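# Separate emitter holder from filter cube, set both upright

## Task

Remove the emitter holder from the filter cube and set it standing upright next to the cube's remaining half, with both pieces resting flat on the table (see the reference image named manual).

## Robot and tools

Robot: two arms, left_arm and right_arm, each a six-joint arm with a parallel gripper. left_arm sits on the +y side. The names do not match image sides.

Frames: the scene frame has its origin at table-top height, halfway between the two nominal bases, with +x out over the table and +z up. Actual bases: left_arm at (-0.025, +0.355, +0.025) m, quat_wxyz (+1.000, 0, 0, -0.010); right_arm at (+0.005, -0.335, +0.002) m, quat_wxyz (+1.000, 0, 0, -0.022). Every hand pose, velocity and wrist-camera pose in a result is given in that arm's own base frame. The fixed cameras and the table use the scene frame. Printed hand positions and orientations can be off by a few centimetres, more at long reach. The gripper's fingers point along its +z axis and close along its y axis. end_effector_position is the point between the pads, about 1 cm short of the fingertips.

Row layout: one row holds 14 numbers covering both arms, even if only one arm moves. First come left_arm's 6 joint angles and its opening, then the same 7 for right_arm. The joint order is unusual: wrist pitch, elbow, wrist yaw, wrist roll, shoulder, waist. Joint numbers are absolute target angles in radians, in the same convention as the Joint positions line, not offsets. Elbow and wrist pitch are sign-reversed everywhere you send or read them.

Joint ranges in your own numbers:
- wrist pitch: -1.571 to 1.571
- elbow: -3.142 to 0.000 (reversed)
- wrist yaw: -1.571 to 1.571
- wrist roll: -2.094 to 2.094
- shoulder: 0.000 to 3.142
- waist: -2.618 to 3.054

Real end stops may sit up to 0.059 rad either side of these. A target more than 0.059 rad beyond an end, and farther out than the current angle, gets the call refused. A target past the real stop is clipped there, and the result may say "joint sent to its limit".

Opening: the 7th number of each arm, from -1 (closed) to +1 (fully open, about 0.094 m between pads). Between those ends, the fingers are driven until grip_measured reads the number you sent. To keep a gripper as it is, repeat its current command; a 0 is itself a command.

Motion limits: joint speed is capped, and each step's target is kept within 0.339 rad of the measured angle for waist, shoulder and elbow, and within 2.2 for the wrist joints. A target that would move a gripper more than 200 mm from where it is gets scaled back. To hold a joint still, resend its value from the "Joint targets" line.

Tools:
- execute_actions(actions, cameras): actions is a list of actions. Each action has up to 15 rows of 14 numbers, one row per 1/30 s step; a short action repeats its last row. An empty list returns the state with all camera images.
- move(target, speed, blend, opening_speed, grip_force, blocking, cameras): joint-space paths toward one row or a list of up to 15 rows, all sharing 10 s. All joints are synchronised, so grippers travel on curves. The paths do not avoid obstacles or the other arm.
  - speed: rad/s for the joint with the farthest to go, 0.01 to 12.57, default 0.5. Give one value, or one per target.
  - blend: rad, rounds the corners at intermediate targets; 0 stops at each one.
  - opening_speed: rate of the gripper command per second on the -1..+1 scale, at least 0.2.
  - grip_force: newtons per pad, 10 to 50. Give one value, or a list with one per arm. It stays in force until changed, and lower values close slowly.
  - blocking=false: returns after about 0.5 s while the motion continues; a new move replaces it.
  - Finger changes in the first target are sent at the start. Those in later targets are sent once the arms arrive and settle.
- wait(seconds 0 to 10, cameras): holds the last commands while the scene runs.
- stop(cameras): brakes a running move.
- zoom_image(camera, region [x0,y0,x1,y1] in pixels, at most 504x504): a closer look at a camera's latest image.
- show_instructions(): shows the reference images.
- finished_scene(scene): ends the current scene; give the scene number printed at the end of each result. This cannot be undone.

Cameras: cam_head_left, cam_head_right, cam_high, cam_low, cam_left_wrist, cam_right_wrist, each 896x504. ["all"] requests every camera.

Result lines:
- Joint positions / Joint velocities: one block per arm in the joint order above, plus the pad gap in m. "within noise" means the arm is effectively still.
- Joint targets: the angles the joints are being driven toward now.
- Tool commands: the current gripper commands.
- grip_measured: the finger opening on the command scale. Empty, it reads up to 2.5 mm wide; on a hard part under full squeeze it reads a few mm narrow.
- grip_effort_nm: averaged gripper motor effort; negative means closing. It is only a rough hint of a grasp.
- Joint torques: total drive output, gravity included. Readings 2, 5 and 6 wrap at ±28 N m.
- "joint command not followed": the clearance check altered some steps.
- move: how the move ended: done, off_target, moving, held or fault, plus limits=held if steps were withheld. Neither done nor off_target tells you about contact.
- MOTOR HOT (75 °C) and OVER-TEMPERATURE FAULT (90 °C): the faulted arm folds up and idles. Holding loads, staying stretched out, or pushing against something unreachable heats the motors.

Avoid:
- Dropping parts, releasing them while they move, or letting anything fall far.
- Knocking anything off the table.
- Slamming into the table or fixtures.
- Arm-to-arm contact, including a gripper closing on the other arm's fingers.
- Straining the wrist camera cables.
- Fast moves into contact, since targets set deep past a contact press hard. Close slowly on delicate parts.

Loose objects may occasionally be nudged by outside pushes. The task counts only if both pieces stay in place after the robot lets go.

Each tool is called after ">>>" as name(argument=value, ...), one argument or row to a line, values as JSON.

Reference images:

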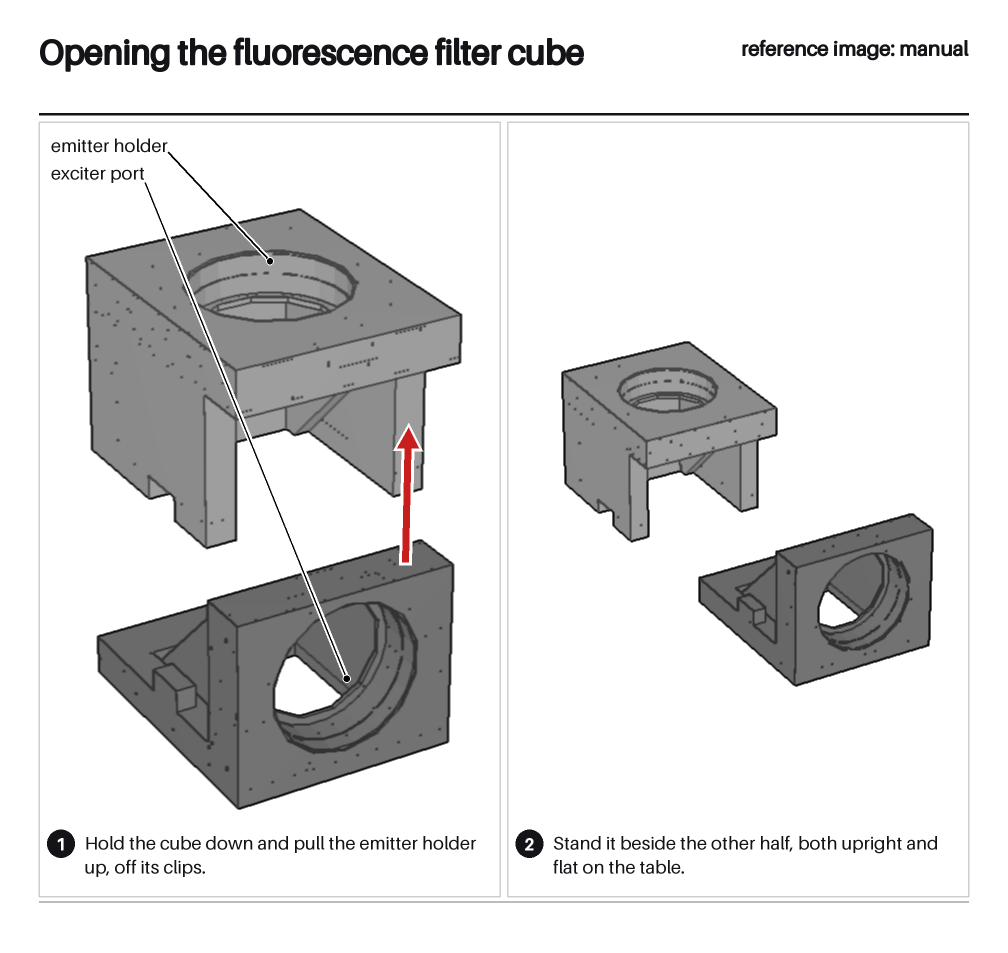

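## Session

>>> execute_actions(
  actions=[],
)

>>> zoom_image(
  camera="cam_head_left",
  region=[340, 200, 500, 320],
)

Scene clock: 0.00 s.
left_arm: end_effector_position=(+0.4084, +0.0349, +0.1149) grip_measured=+1.000 grip_effort_nm=n/a end_effector_quat_wxyz=(+0.593, -0.059, +0.802, +0.043) | right_arm: end_effector_position=(+0.4151, -0.0041, +0.1259) grip_measured=+1.000 grip_effort_nm=n/a end_effector_quat_wxyz=(+0.620, +0.004, +0.781, -0.073)
Joint names: [wrist pitch, elbow, wrist yaw, wrist roll, shoulder, waist]
Joint positions: left_arm=[-0.821 -0.413 -0.105 -0.033 1.532 0.037 0.094] | right_arm=[-0.935 -0.41 0.186 -0.069 1.571 0.068 0.094]
Joint velocities: within noise
Joint torques (N m): no reading
Heat: left arm: 23 °C; right arm: 23 °C.
Joint targets: left_arm=[-0.818 -0.419 -0.105 -0.034 1.526 0.037] | right_arm=[-0.935 -0.417 0.188 -0.069 1.563 0.068]
Tool commands: left_gripper/opening=+1.0 right_gripper/opening=+1.0

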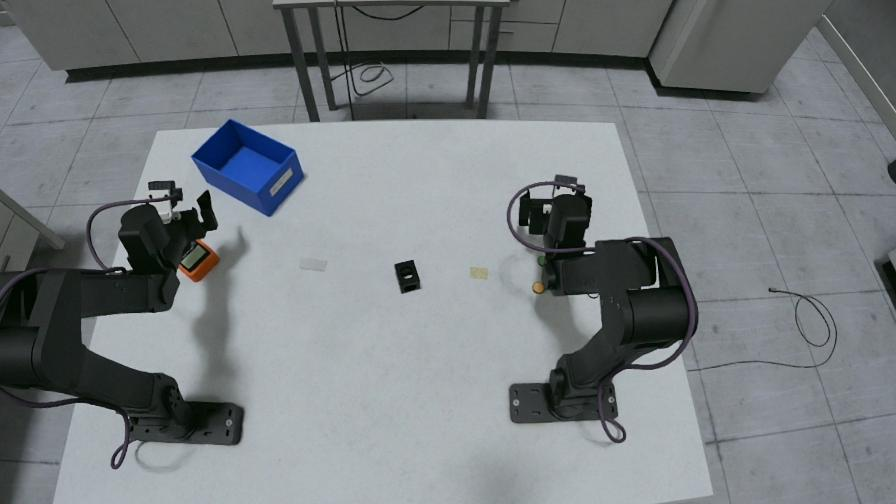

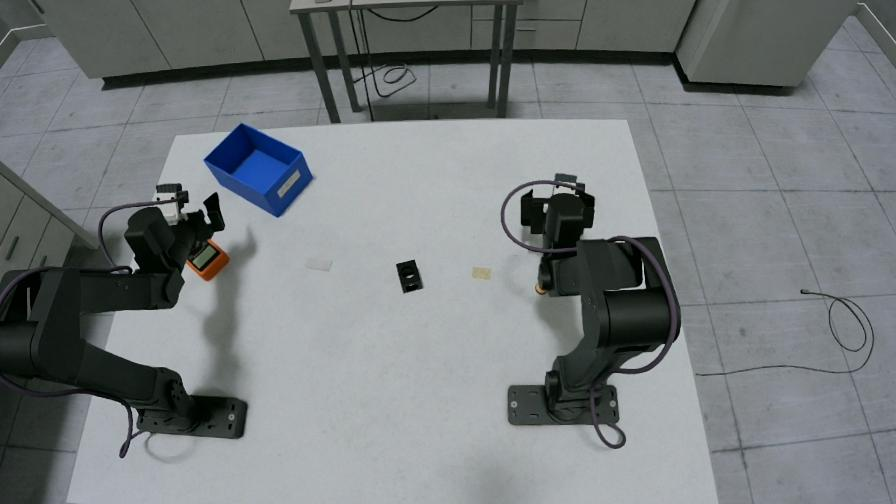

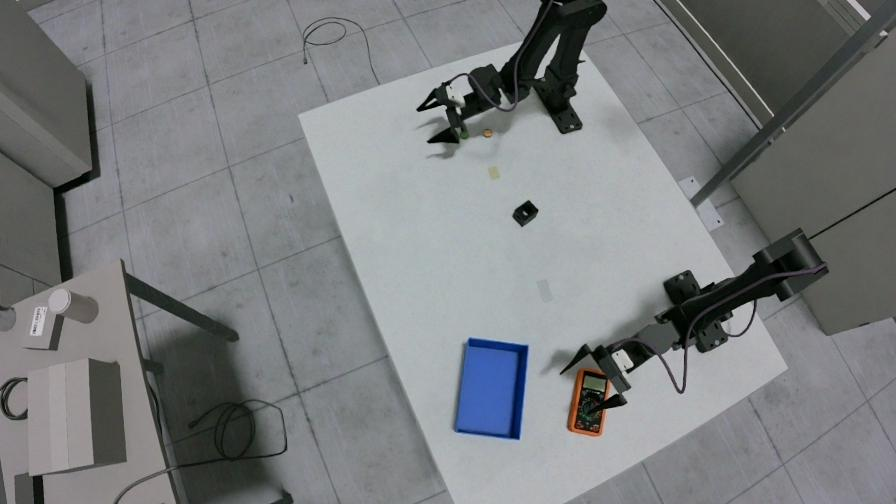

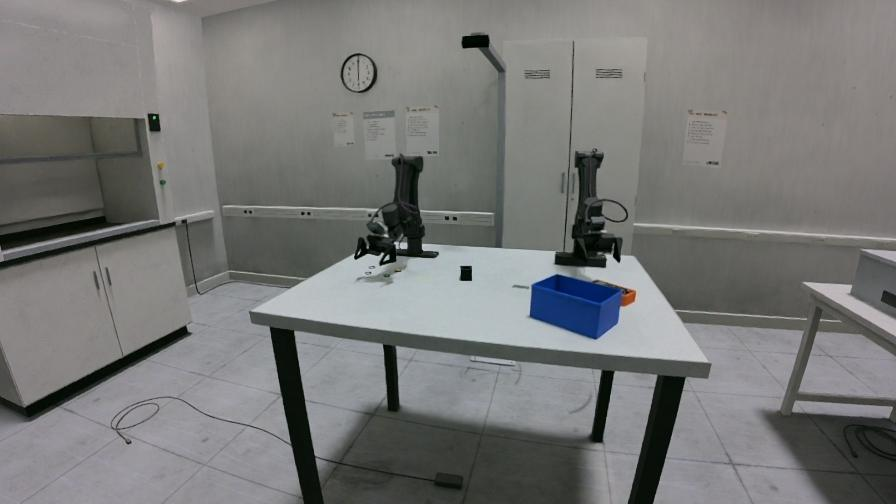

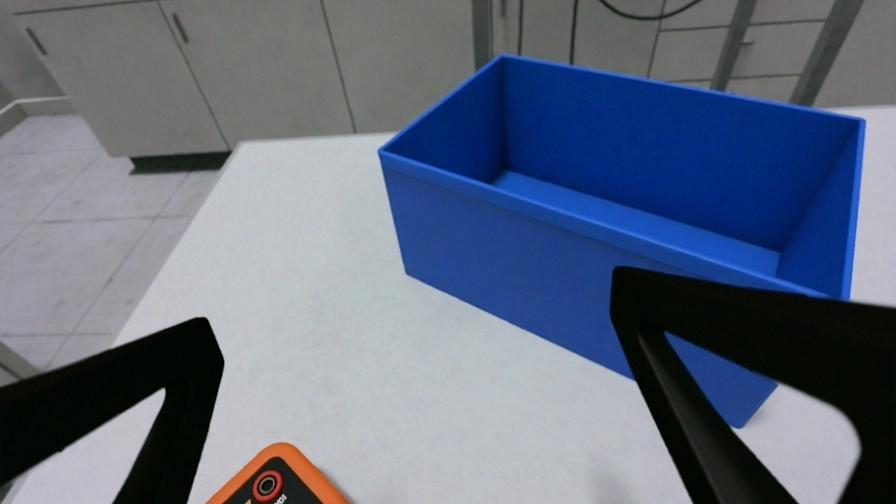

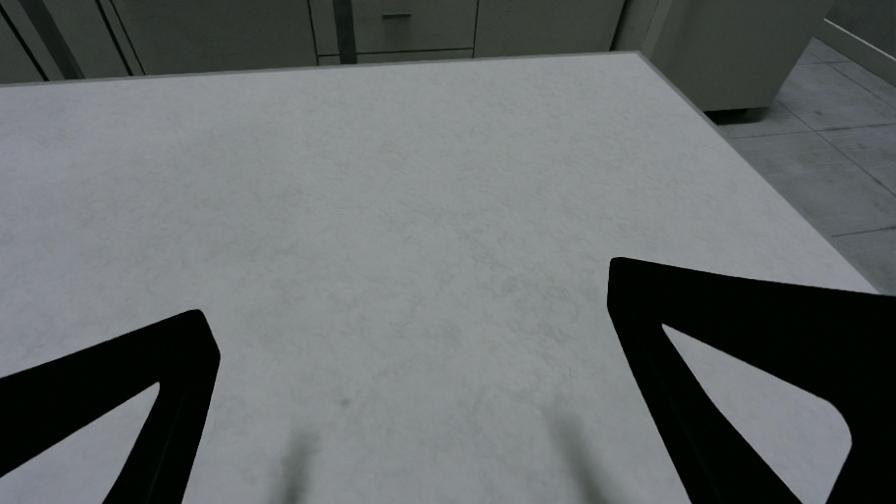

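Scaled by 3.150 from the camera's 896x504 image, which has a finer 1280x720 frame.

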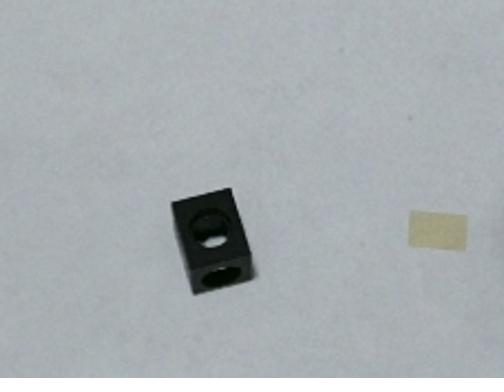

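>>> move(
  target=[
    [-0.1,-0.85,-0.1,0,1.0,0.037,1,-0.935,-0.6,0.1,0,1.45,0.15,1],
    [0.1,-0.95,-0.9,-1.2,0.95,-1.434,1,1.299,-1.894,-0.096,0.5125,2.10,0.7975,1],
    [1.24,-2.025,-1.12,-1.83,2.59,-1.436,1,1.299,-1.894,-0.096,0.5125,2.10,0.7975,1],
  ],
  speed=1.0,
  blend=[0.2,0.2,0],
  cameras=["cam_left_wrist","cam_right_wrist","cam_head_left"],
)

Scene clock: 9.50 s.
left_arm: end_effector_position=(+0.2234, -0.4191, +0.0279) grip_measured=+1.000 grip_effort_nm=0.05 end_effector_quat_wxyz=(+0.521, -0.106, +0.844, +0.070) | right_arm: end_effector_position=(+0.2839, +0.3137, +0.1071) grip_measured=+1.000 grip_effort_nm=0.01 end_effector_quat_wxyz=(+0.007, -0.146, +0.987, +0.064)
Joint names: [wrist pitch, elbow, wrist yaw, wrist roll, shoulder, waist]
Joint positions: left_arm=[1.225 -2.004 -1.094 -1.817 2.578 -1.427 0.094] | right_arm=[1.27 -1.868 -0.094 0.504 2.081 0.793 0.094]
Joint torques (N m): left_arm=[0.03 -6.06 -0.76 -0.19 -11.82 -0.66] | right_arm=[-0.14 -8.46 -0.09 0.07 -9.42 0.31]
Heat: left arm: 25 °C; right arm: 23 °C.
Joint targets: left_arm=[1.240 -2.025 -1.120 -1.830 2.590 -1.436] | right_arm=[1.299 -1.894 -0.096 0.513 2.100 0.798]
move: done
Images, in order (width x height): cam_head_left 896x504, cam_left_wrist 896x504, cam_right_wrist 896x504.

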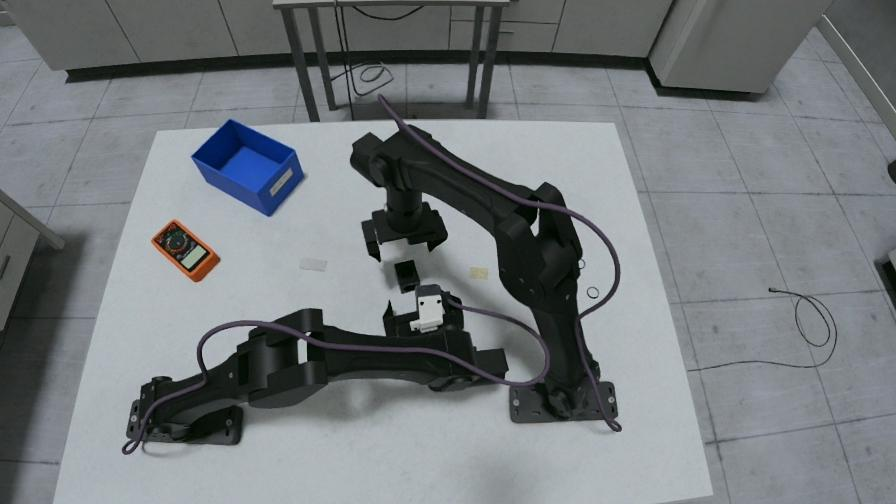

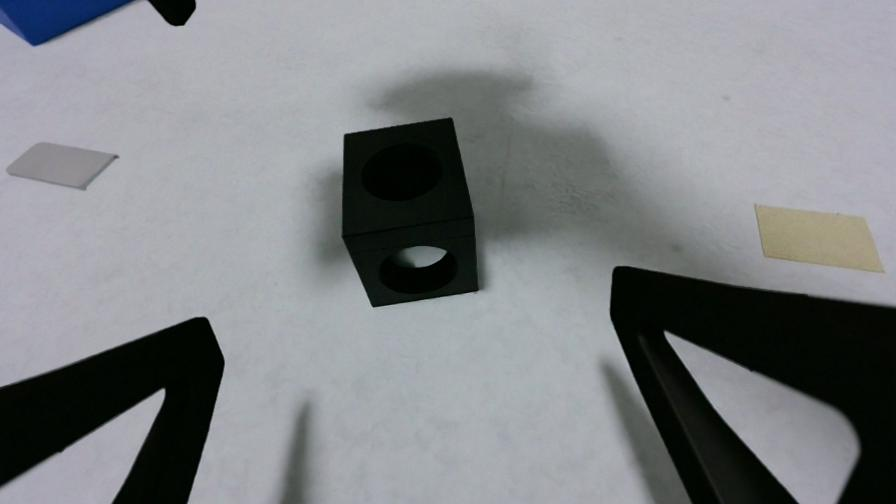

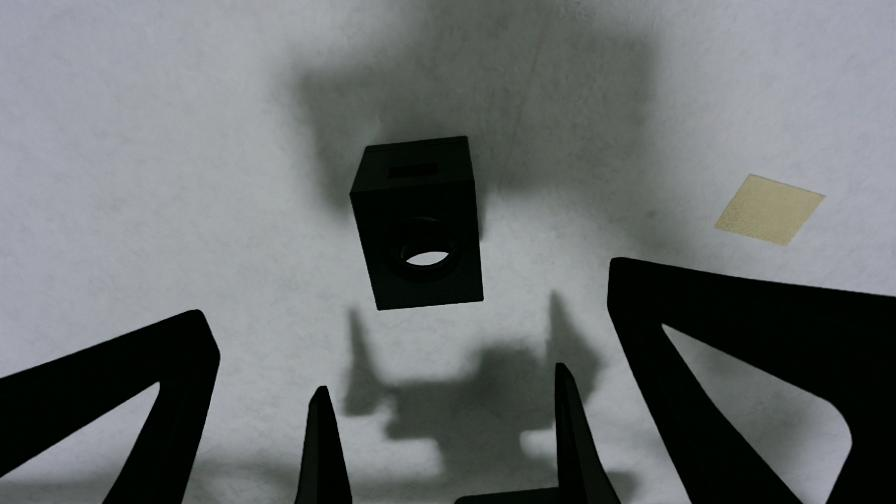

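>>> move(
  target=[1.285,-2.165,-1.11,-1.895,2.735,-1.348,1,1.297,-1.865,-0.096,0.455,2.07,0.82,1],
  speed=0.2,
  cameras=["cam_left_wrist","cam_right_wrist"],
)

Scene clock: 13.50 s.
left_arm: end_effector_position=(+0.2582, -0.4113, +0.0021) grip_measured=+1.000 grip_effort_nm=0.05 end_effector_quat_wxyz=(+0.520, -0.157, +0.835, +0.089) | right_arm: end_effector_position=(+0.2779, +0.3191, +0.1071) grip_measured=+1.000 grip_effort_nm=0.01 end_effector_quat_wxyz=(+0.007, -0.176, +0.982, +0.064)
Joint names: [wrist pitch, elbow, wrist yaw, wrist roll, shoulder, waist]
Joint positions: left_arm=[1.27 -2.14 -1.094 -1.882 2.705 -1.349 0.094] | right_arm=[1.27 -1.868 -0.094 0.461 2.081 0.812 0.094]
Joint torques (N m): left_arm=[0.03 -6.41 -0.67 -0.18 -11.04 0.09] | right_arm=[-0.17 -5.68 -0.1 -0.12 -11.75 0.69]
Heat: left arm: 24 °C; right arm: 23 °C.
Joint targets: left_arm=[1.285 -2.165 -1.110 -1.895 2.735 -1.348] | right_arm=[1.297 -1.865 -0.096 0.455 2.070 0.820]
move: done
Images, in order (width x height): cam_left_wrist 896x504, cam_right_wrist 896x504.

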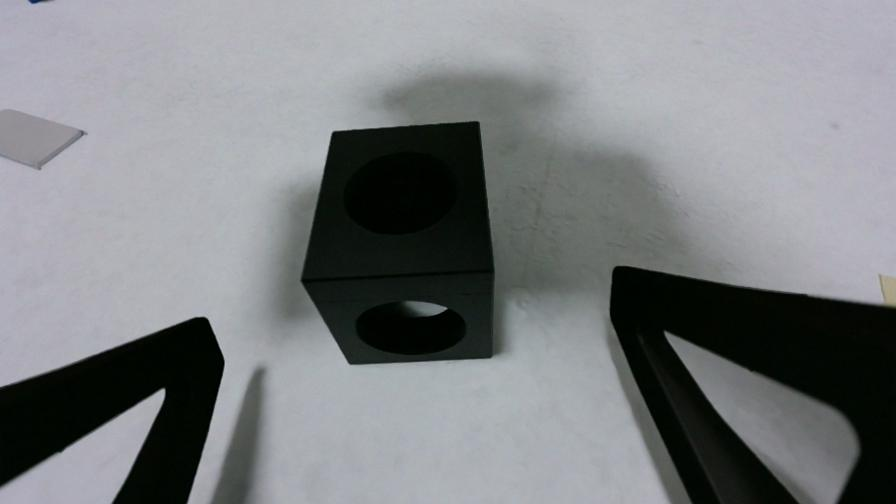

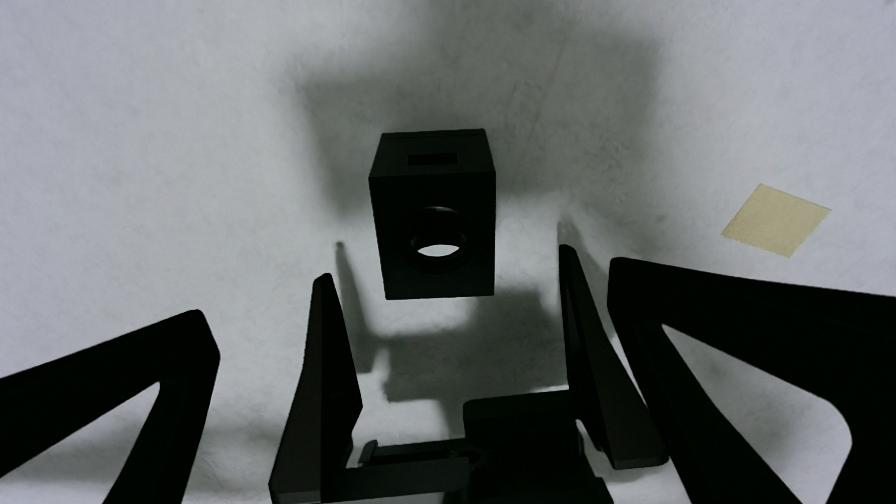

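>>> move(
  target=[
    [1.255,-2.157,-1.11,-1.895,2.758,-1.348,1,1.297,-1.865,-0.096,0.455,2.07,0.82,1],
    [1.255,-2.157,-1.11,-1.895,2.758,-1.348,-0.45,1.297,-1.865,-0.096,0.455,2.07,0.82,1],
  ],
  speed=0.1,
  opening_speed=0.6,
  cameras=["cam_left_wrist","cam_right_wrist"],
)

Scene clock: 17.73 s.
left_arm: end_effector_position=(+0.2577, -0.4092, -0.0075) grip_measured=-0.202 grip_effort_nm=-0.98 end_effector_quat_wxyz=(+0.520, -0.153, +0.835, +0.096) | right_arm: end_effector_position=(+0.2779, +0.3191, +0.1071) grip_measured=+1.000 grip_effort_nm=0.01 end_effector_quat_wxyz=(+0.007, -0.176, +0.982, +0.064)
Joint names: [wrist pitch, elbow, wrist yaw, wrist roll, shoulder, waist]
Joint positions: left_arm=[1.267 -2.14 -1.094 -1.885 2.727 -1.349 0.037] | right_arm=[1.27 -1.868 -0.094 0.46 2.081 0.812 0.094]
Joint torques (N m): left_arm=[-0.18 -5.65 -0.67 -0.12 -10.97 0.09] | right_arm=[-0.16 -5.64 -0.09 -0.06 -11.78 0.61]
Heat: left arm: 24 °C; right arm: 23 °C.
Joint targets: left_arm=[1.255 -2.157 -1.110 -1.895 2.758 -1.348] | right_arm=[1.297 -1.865 -0.096 0.455 2.070 0.820]
move: done
Images, in order (width x height): cam_left_wrist 896x504, cam_right_wrist 896x504.

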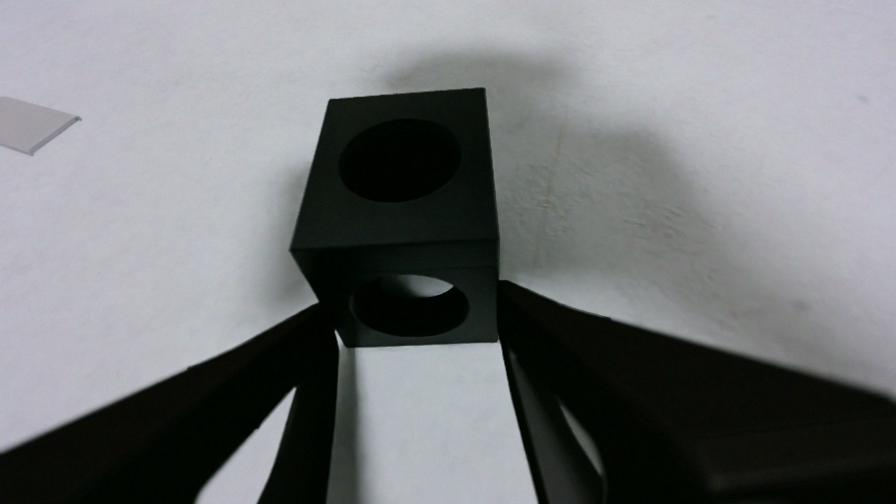

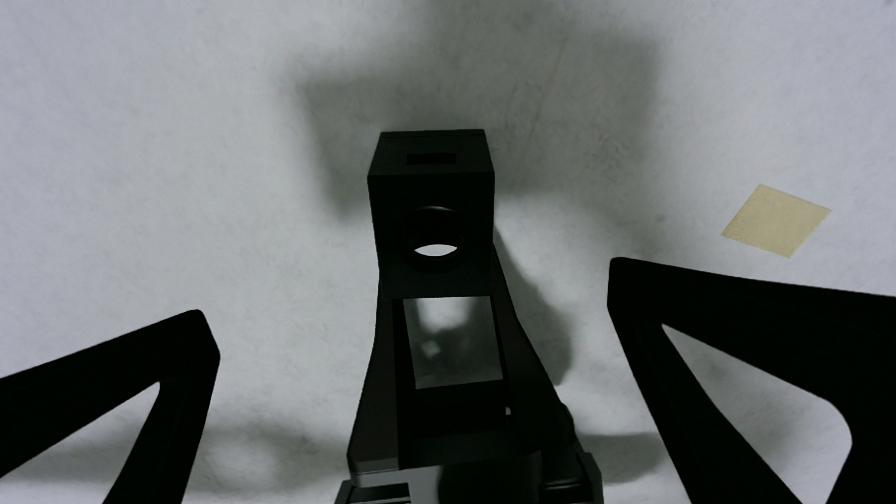

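>>> move(
  target=[
    [1.255,-2.157,-1.11,-1.895,2.758,-1.348,-0.45,1.14,-1.712,-0.096,0.458,2.10,0.811,1],
    [1.255,-2.157,-1.11,-1.895,2.758,-1.348,-0.45,1.012,-1.609,-0.096,0.458,2.12,0.811,1],
  ],
  speed=[0.35,0.2],
  blend=[0.04,0],
  cameras=["cam_left_wrist","cam_right_wrist"],
)

Scene clock: 20.47 s.
left_arm: end_effector_position=(+0.2577, -0.4092, -0.0075) grip_measured=-0.202 grip_effort_nm=-0.98 end_effector_quat_wxyz=(+0.520, -0.153, +0.835, +0.096) | right_arm: end_effector_position=(+0.2747, +0.3157, +0.0355) grip_measured=+1.000 grip_effort_nm=0.01 end_effector_quat_wxyz=(+0.003, -0.176, +0.982, +0.061)
Joint names: [wrist pitch, elbow, wrist yaw, wrist roll, shoulder, waist]
Joint positions: left_arm=[1.267 -2.14 -1.094 -1.885 2.727 -1.349 0.037] | right_arm=[1.007 -1.618 -0.094 0.46 2.104 0.812 0.094]
Joint torques (N m): left_arm=[-0.19 -5.68 -0.66 -0.13 -10.99 0.13] | right_arm=[-0.34 -4.94 -0.09 -0.04 -9.66 -0.13]
Heat: left arm: 25 °C; right arm: 24 °C.
Joint targets: left_arm=[1.255 -2.157 -1.110 -1.895 2.758 -1.348] | right_arm=[1.012 -1.609 -0.096 0.458 2.120 0.811]
move: done
Images, in order (width x height): cam_left_wrist 896x504, cam_right_wrist 896x504.

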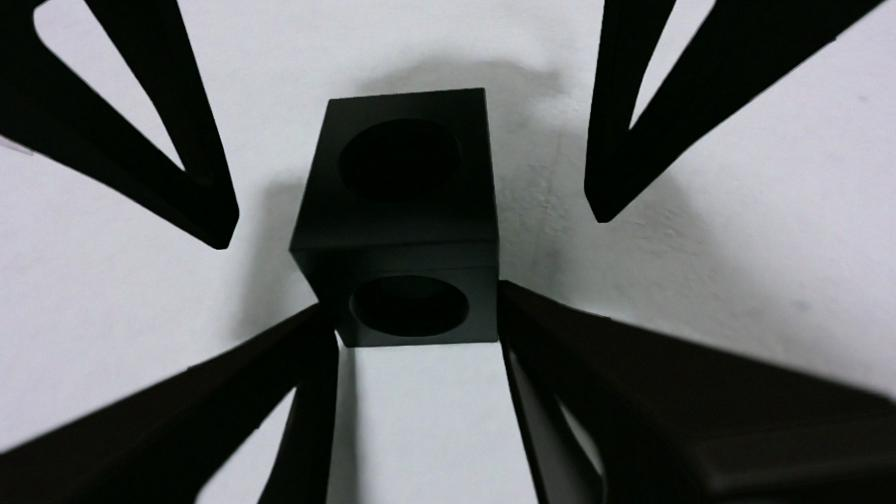

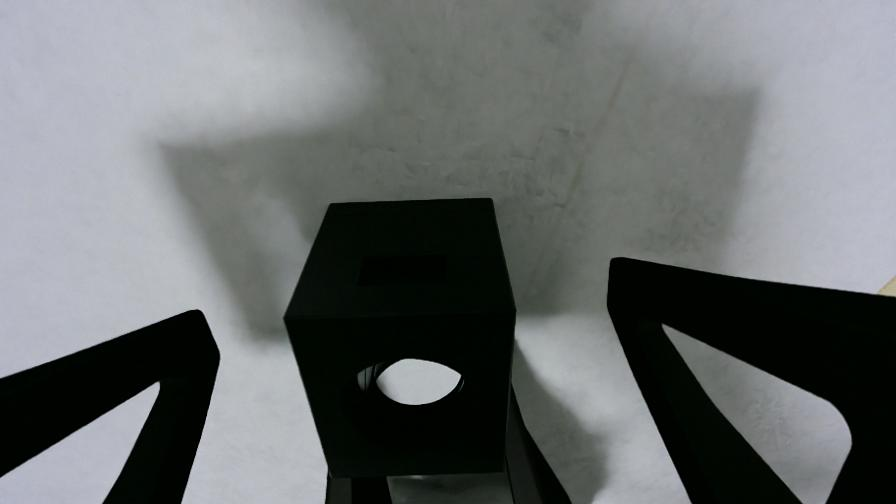

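>>> move(
  target=[
    [1.255,-2.157,-1.11,-1.895,2.758,-1.348,-0.45,1.012,-1.609,-0.096,0.458,2.12,0.811,-0.45],
    [1.255,-2.157,-1.11,-1.895,2.758,-1.348,-0.45,1.147,-1.727,-0.096,0.458,2.055,0.811,-0.45],
    [1.255,-2.157,-1.11,-1.895,2.758,-1.348,-0.45,1.30,-1.87,-0.096,0.458,2.04,0.811,-0.45],
  ],
  speed=[0.5,0.08,0.2],
  blend=[0,0.05,0],
  opening_speed=0.6,
  cameras=["cam_left_wrist","cam_right_wrist"],
)

Scene clock: 27.07 s.
left_arm: end_effector_position=(+0.2580, -0.4115, -0.0071) grip_measured=-0.202 grip_effort_nm=-0.98 end_effector_quat_wxyz=(+0.520, -0.160, +0.834, +0.090) | right_arm: end_effector_position=(+0.2750, +0.3140, +0.0992) grip_measured=-0.156 grip_effort_nm=-1.02 end_effector_quat_wxyz=(-0.002, -0.174, +0.983, +0.055)
Joint names: [wrist pitch, elbow, wrist yaw, wrist roll, shoulder, waist]
Joint positions: left_arm=[1.268 -2.154 -1.093 -1.896 2.731 -1.349 0.037] | right_arm=[1.269 -1.844 -0.091 0.463 2.084 0.81 0.04]
Joint torques (N m): left_arm=[-0.22 -4.62 -0.68 -0.02 -11.33 0.1] | right_arm=[-0.08 -8.54 -0.11 -0.08 -14.64 0.1]
Heat: left arm: 26 °C; right arm: 24 °C.
Joint targets: left_arm=[1.255 -2.157 -1.110 -1.895 2.758 -1.348] | right_arm=[1.300 -1.870 -0.096 0.458 2.040 0.811]
move: off_target (right_arm); right_arm: the shoulder is farthest, 0.044 rad from its target
Images, in order (width x height): cam_left_wrist 896x504, cam_right_wrist 896x504.

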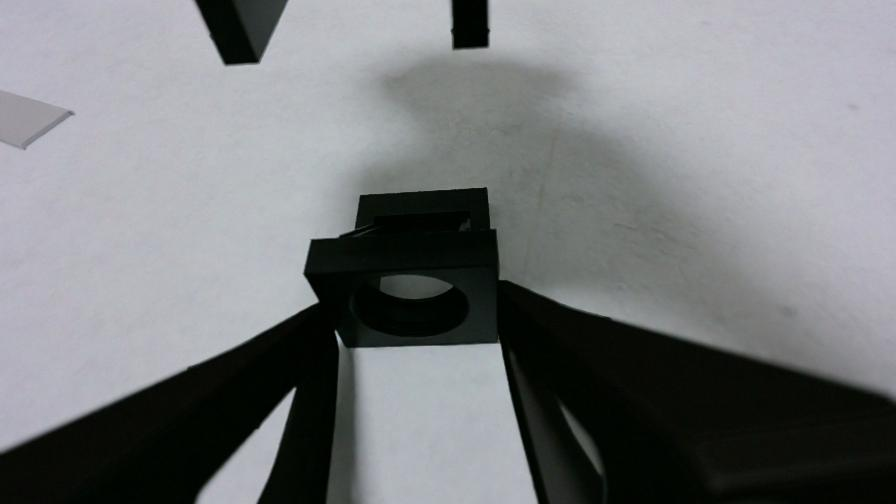

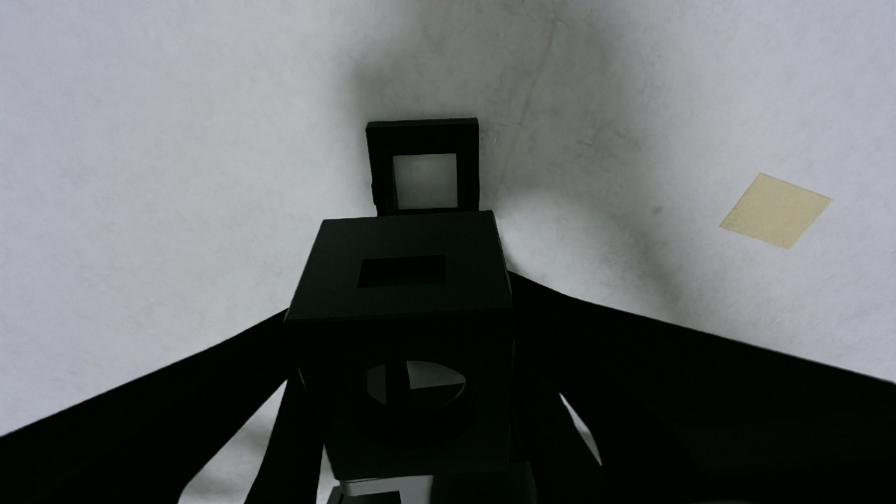

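>>> move(
  target=[
    [1.255,-2.157,-1.11,-1.895,2.758,-1.348,-0.45,1.24,-1.91,-0.096,0.243,2.165,0.588,-0.45],
    [1.255,-2.132,-1.11,-1.885,2.758,-1.348,-0.45,1.058,-1.728,-0.096,0.243,2.19,0.588,-0.45],
  ],
  speed=[0.35,0.15],
  blend=[0.03,0],
  cameras=["cam_left_wrist","cam_right_wrist"],
)

Scene clock: 30.67 s.
left_arm: end_effector_position=(+0.2581, -0.4098, -0.0078) grip_measured=-0.202 grip_effort_nm=-0.98 end_effector_quat_wxyz=(+0.522, -0.153, +0.834, +0.096) | right_arm: end_effector_position=(+0.3530, +0.2576, +0.0364) grip_measured=-0.156 grip_effort_nm=-1.02 end_effector_quat_wxyz=(+0.016, -0.171, +0.983, +0.060)
Joint names: [wrist pitch, elbow, wrist yaw, wrist roll, shoulder, waist]
Joint positions: left_arm=[1.268 -2.145 -1.098 -1.887 2.731 -1.349 0.037] | right_arm=[1.053 -1.736 -0.096 0.249 2.176 0.588 0.04]
Joint torques (N m): left_arm=[-0.19 -3.36 -0.61 0.01 -11.32 0.1] | right_arm=[-0.37 -5.14 -0.06 -0.06 -10.54 -0.09]
Heat: left arm: 27 °C; right arm: 25 °C.
Joint targets: left_arm=[1.255 -2.132 -1.110 -1.885 2.758 -1.348] | right_arm=[1.058 -1.728 -0.096 0.243 2.190 0.588]
move: done
Images, in order (width x height): cam_left_wrist 896x504, cam_right_wrist 896x504.

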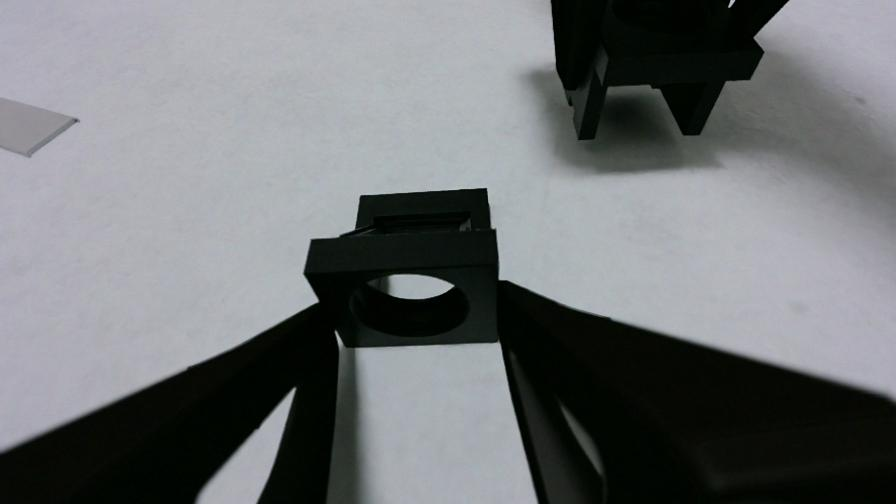

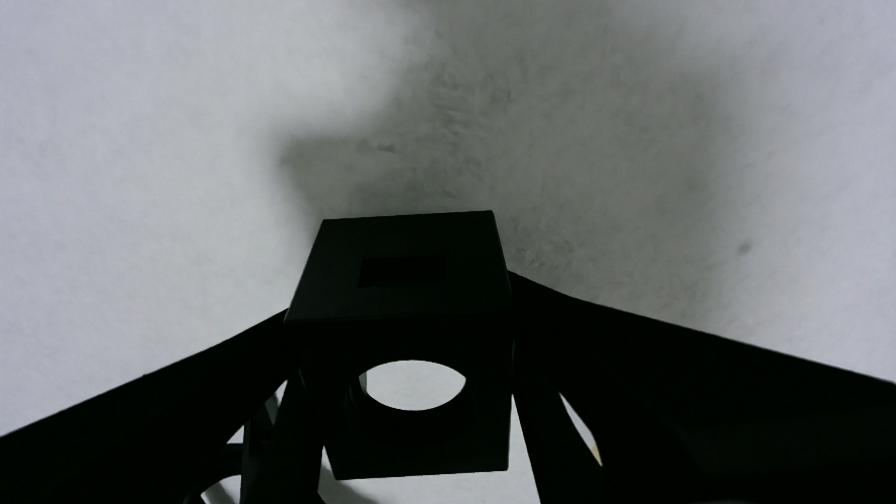

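>>> move(
  target=[1.255,-2.132,-1.11,-1.885,2.758,-1.348,-0.45,1.036,-1.707,-0.096,0.243,2.193,0.588,-0.45],
  speed=0.05,
  cameras=["cam_left_wrist"],
)

>>> zoom_image(
  camera="cam_left_wrist",
  region=[500, 20, 800, 190],
)

Scene clock: 31.90 s.
left_arm: end_effector_position=(+0.2581, -0.4098, -0.0078) grip_measured=-0.202 grip_effort_nm=-0.98 end_effector_quat_wxyz=(+0.522, -0.153, +0.834, +0.096) | right_arm: end_effector_position=(+0.3525, +0.2572, +0.0316) grip_measured=-0.157 grip_effort_nm=-1.02 end_effector_quat_wxyz=(+0.017, -0.171, +0.983, +0.060)
Joint names: [wrist pitch, elbow, wrist yaw, wrist roll, shoulder, waist]
Joint positions: left_arm=[1.268 -2.145 -1.098 -1.887 2.731 -1.349 0.037] | right_arm=[1.031 -1.716 -0.096 0.249 2.176 0.588 0.04]
Joint torques (N m): left_arm=[-0.2 -3.36 -0.61 -0.01 -11.33 0.12] | right_arm=[-0.37 -4.97 -0.08 -0.07 -10.15 -0.1]
Heat: left arm: 27 °C; right arm: 25 °C.
Joint targets: left_arm=[1.255 -2.132 -1.110 -1.885 2.758 -1.348] | right_arm=[1.036 -1.707 -0.096 0.243 2.193 0.588]
move: done
Images, in order (width x height): cam_left_wrist 896x504.

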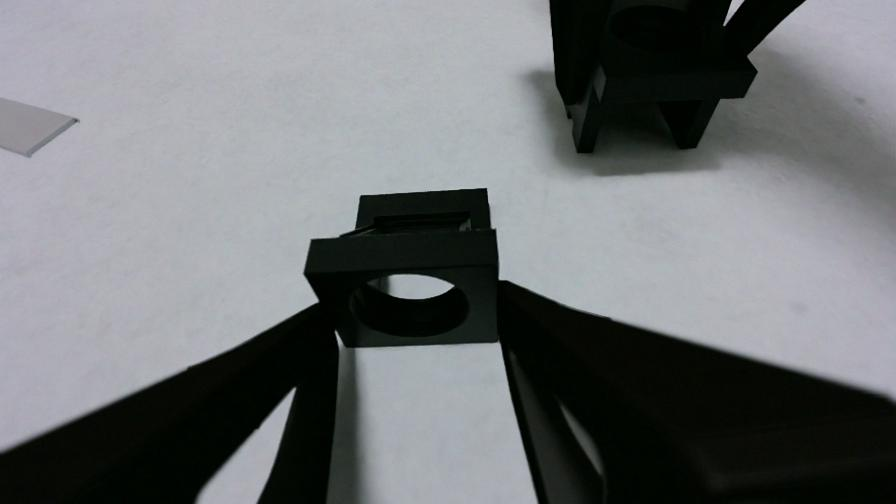

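Scaled by 1.680 from the camera's 896x504 image, which has a finer 1280x720 frame.

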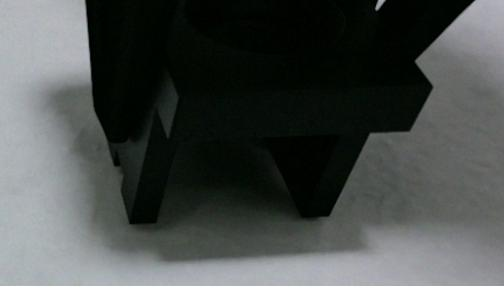

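>>> move(
  target=[1.255,-2.132,-1.11,-1.885,2.758,-1.348,-0.45,1.022,-1.694,-0.096,0.243,2.195,0.588,-0.45],
  speed=0.04,
)

>>> move(
  target=[1.255,-2.132,-1.11,-1.885,2.758,-1.348,-0.45,1.012,-1.685,-0.096,0.243,2.197,0.588,-0.45],
  speed=0.04,
  cameras=["cam_left_wrist"],
)

>>> zoom_image(
  camera="cam_left_wrist",
  region=[500, 20, 800, 190],
)

Scene clock: 33.00 s.
left_arm: end_effector_position=(+0.2581, -0.4098, -0.0078) grip_measured=-0.202 grip_effort_nm=-0.98 end_effector_quat_wxyz=(+0.522, -0.153, +0.834, +0.096) | right_arm: end_effector_position=(+0.3525, +0.2572, +0.0299) grip_measured=-0.157 grip_effort_nm=-1.02 end_effector_quat_wxyz=(+0.017, -0.171, +0.983, +0.060)
Joint names: [wrist pitch, elbow, wrist yaw, wrist roll, shoulder, waist]
Joint positions: left_arm=[1.268 -2.145 -1.098 -1.887 2.731 -1.349 0.037] | right_arm=[1.023 -1.709 -0.096 0.249 2.176 0.588 0.04]
Joint torques (N m): left_arm=[-0.21 -3.36 -0.63 -0.01 -11.32 0.12] | right_arm=[-0.42 -4.46 -0.06 -0.07 -9.99 -0.08]
Heat: left arm: 27 °C; right arm: 25 °C.
Joint targets: left_arm=[1.255 -2.132 -1.110 -1.885 2.758 -1.348] | right_arm=[1.022 -1.694 -0.096 0.243 2.195 0.588]
move: done

Scene clock: 33.70 s.
left_arm: end_effector_position=(+0.2581, -0.4098, -0.0078) grip_measured=-0.202 grip_effort_nm=-0.98 end_effector_quat_wxyz=(+0.522, -0.153, +0.834, +0.096) | right_arm: end_effector_position=(+0.3524, +0.2572, +0.0294) grip_measured=-0.157 grip_effort_nm=-1.02 end_effector_quat_wxyz=(+0.017, -0.171, +0.983, +0.060)
Joint names: [wrist pitch, elbow, wrist yaw, wrist roll, shoulder, waist]
Joint positions: left_arm=[1.268 -2.145 -1.098 -1.887 2.731 -1.349 0.037] | right_arm=[1.02 -1.707 -0.096 0.249 2.176 0.588 0.04]
Joint torques (N m): left_arm=[-0.19 -3.36 -0.63 0 -11.32 0.17] | right_arm=[-0.5 -3.84 -0.04 -0.08 -9.83 -0.01]
Heat: left arm: 27 °C; right arm: 25 °C.
Joint targets: left_arm=[1.255 -2.132 -1.110 -1.885 2.758 -1.348] | right_arm=[1.012 -1.685 -0.096 0.243 2.197 0.588]
move: done
Images, in order (width x height): cam_left_wrist 896x504.

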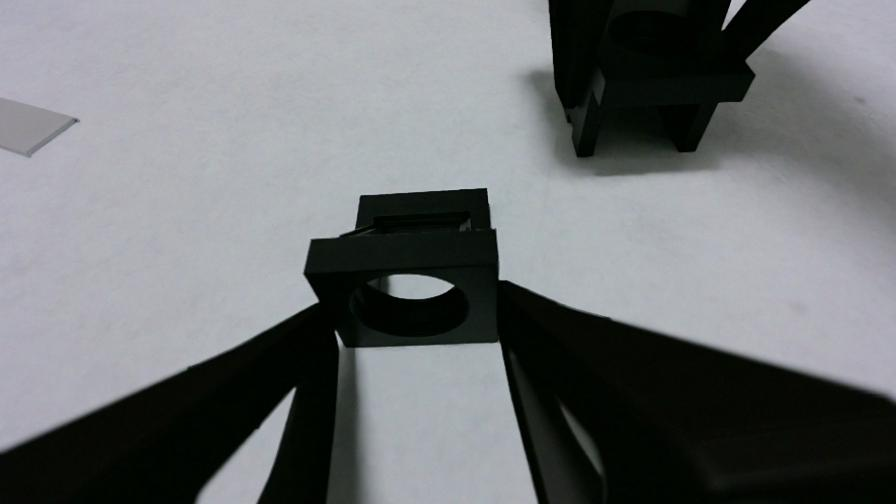

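Scaled by 1.680 from the camera's 896x504 image, which has a finer 1280x720 frame.

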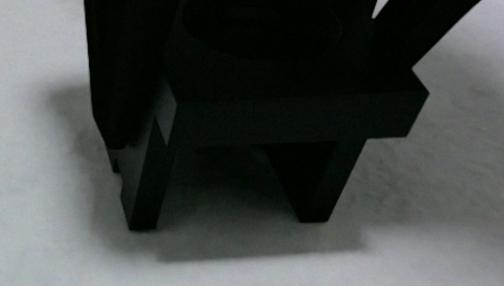

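>>> move(
  target=[
    [1.255,-2.132,-1.11,-1.885,2.758,-1.348,0.6,1.020,-1.694,-0.096,0.243,2.195,0.588,0.25],
    [1.24,-2.02,-1.12,-1.83,2.565,-1.436,0.6,1.24,-1.90,-0.096,0.243,2.16,0.588,0.25],
  ],
  speed=0.25,
  opening_speed=0.6,
  cameras=["cam_left_wrist","cam_right_wrist","cam_low"],
)

>>> zoom_image(
  camera="cam_low",
  region=[410, 230, 510, 300],
)

Scene clock: 37.73 s.
left_arm: end_effector_position=(+0.2217, -0.4198, +0.0238) grip_measured=+0.598 grip_effort_nm=0.13 end_effector_quat_wxyz=(+0.525, -0.101, +0.841, +0.078) | right_arm: end_effector_position=(+0.3532, +0.2577, +0.0713) grip_measured=+0.247 grip_effort_nm=0.15 end_effector_quat_wxyz=(+0.007, -0.170, +0.984, +0.056)
Joint names: [wrist pitch, elbow, wrist yaw, wrist roll, shoulder, waist]
Joint positions: left_arm=[1.254 -2.031 -1.103 -1.832 2.606 -1.433 0.075] | right_arm=[1.212 -1.877 -0.096 0.248 2.177 0.588 0.059]
Joint torques (N m): left_arm=[-0.26 -3.6 -0.69 -0.01 -15.84 -0.17] | right_arm=[-0.13 -8.13 -0.07 -0.07 -12.93 0.01]
Heat: left arm: 28 °C; right arm: 25 °C.
Joint targets: left_arm=[1.240 -2.020 -1.120 -1.830 2.565 -1.436] | right_arm=[1.240 -1.900 -0.096 0.243 2.160 0.588]
move: off_target (left_arm); left_arm: the shoulder is farthest, 0.041 rad from its target
Images, in order (width x height): cam_low 896x504, cam_left_wrist 896x504, cam_right_wrist 896x504.

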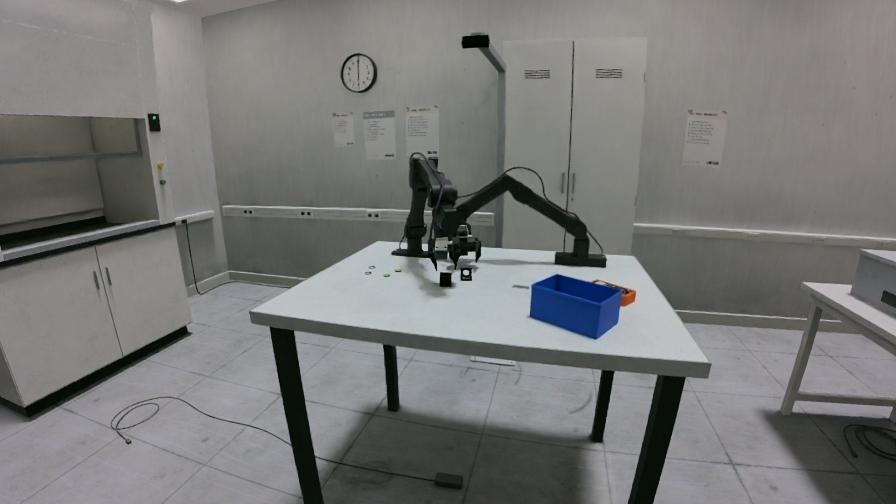

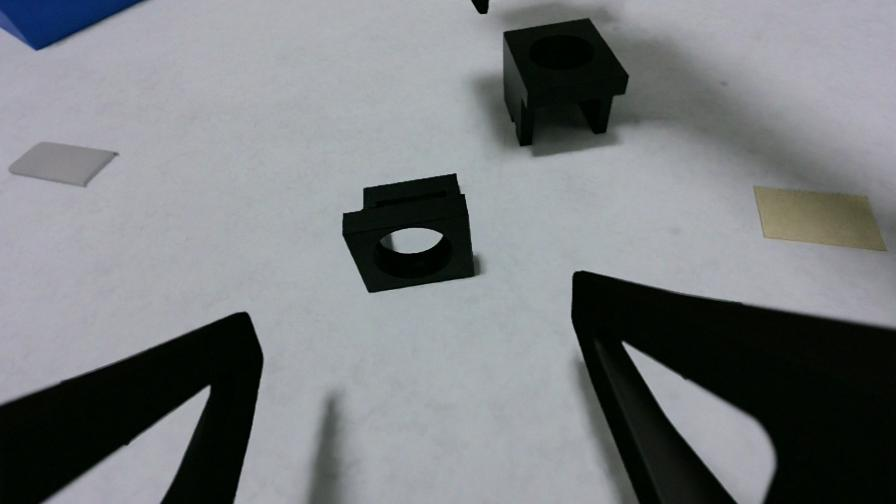

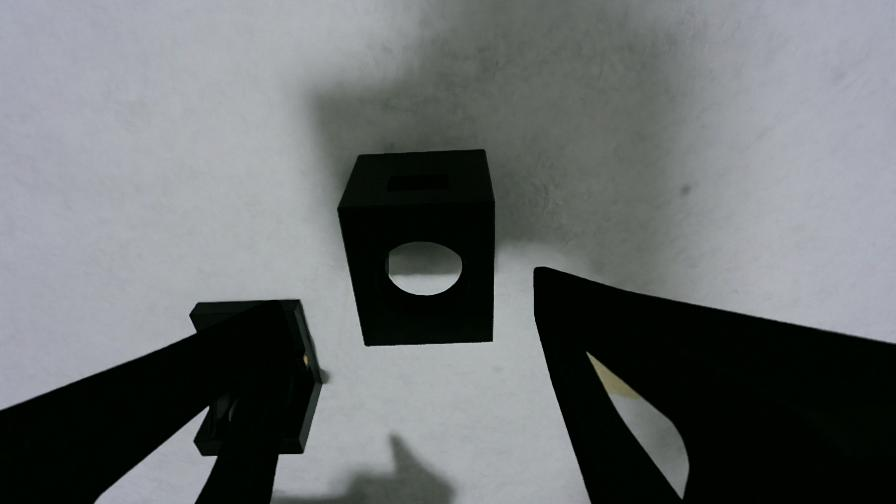

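Scaled by 5.040 from the camera's 896x504 image, which has a finer 1280x720 frame.

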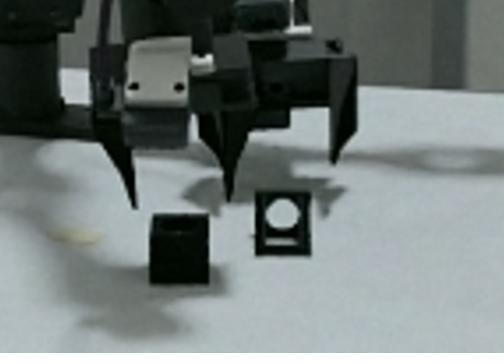

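>>> finished_scene(
  scene=2,
)

The scene is finished: the task was done.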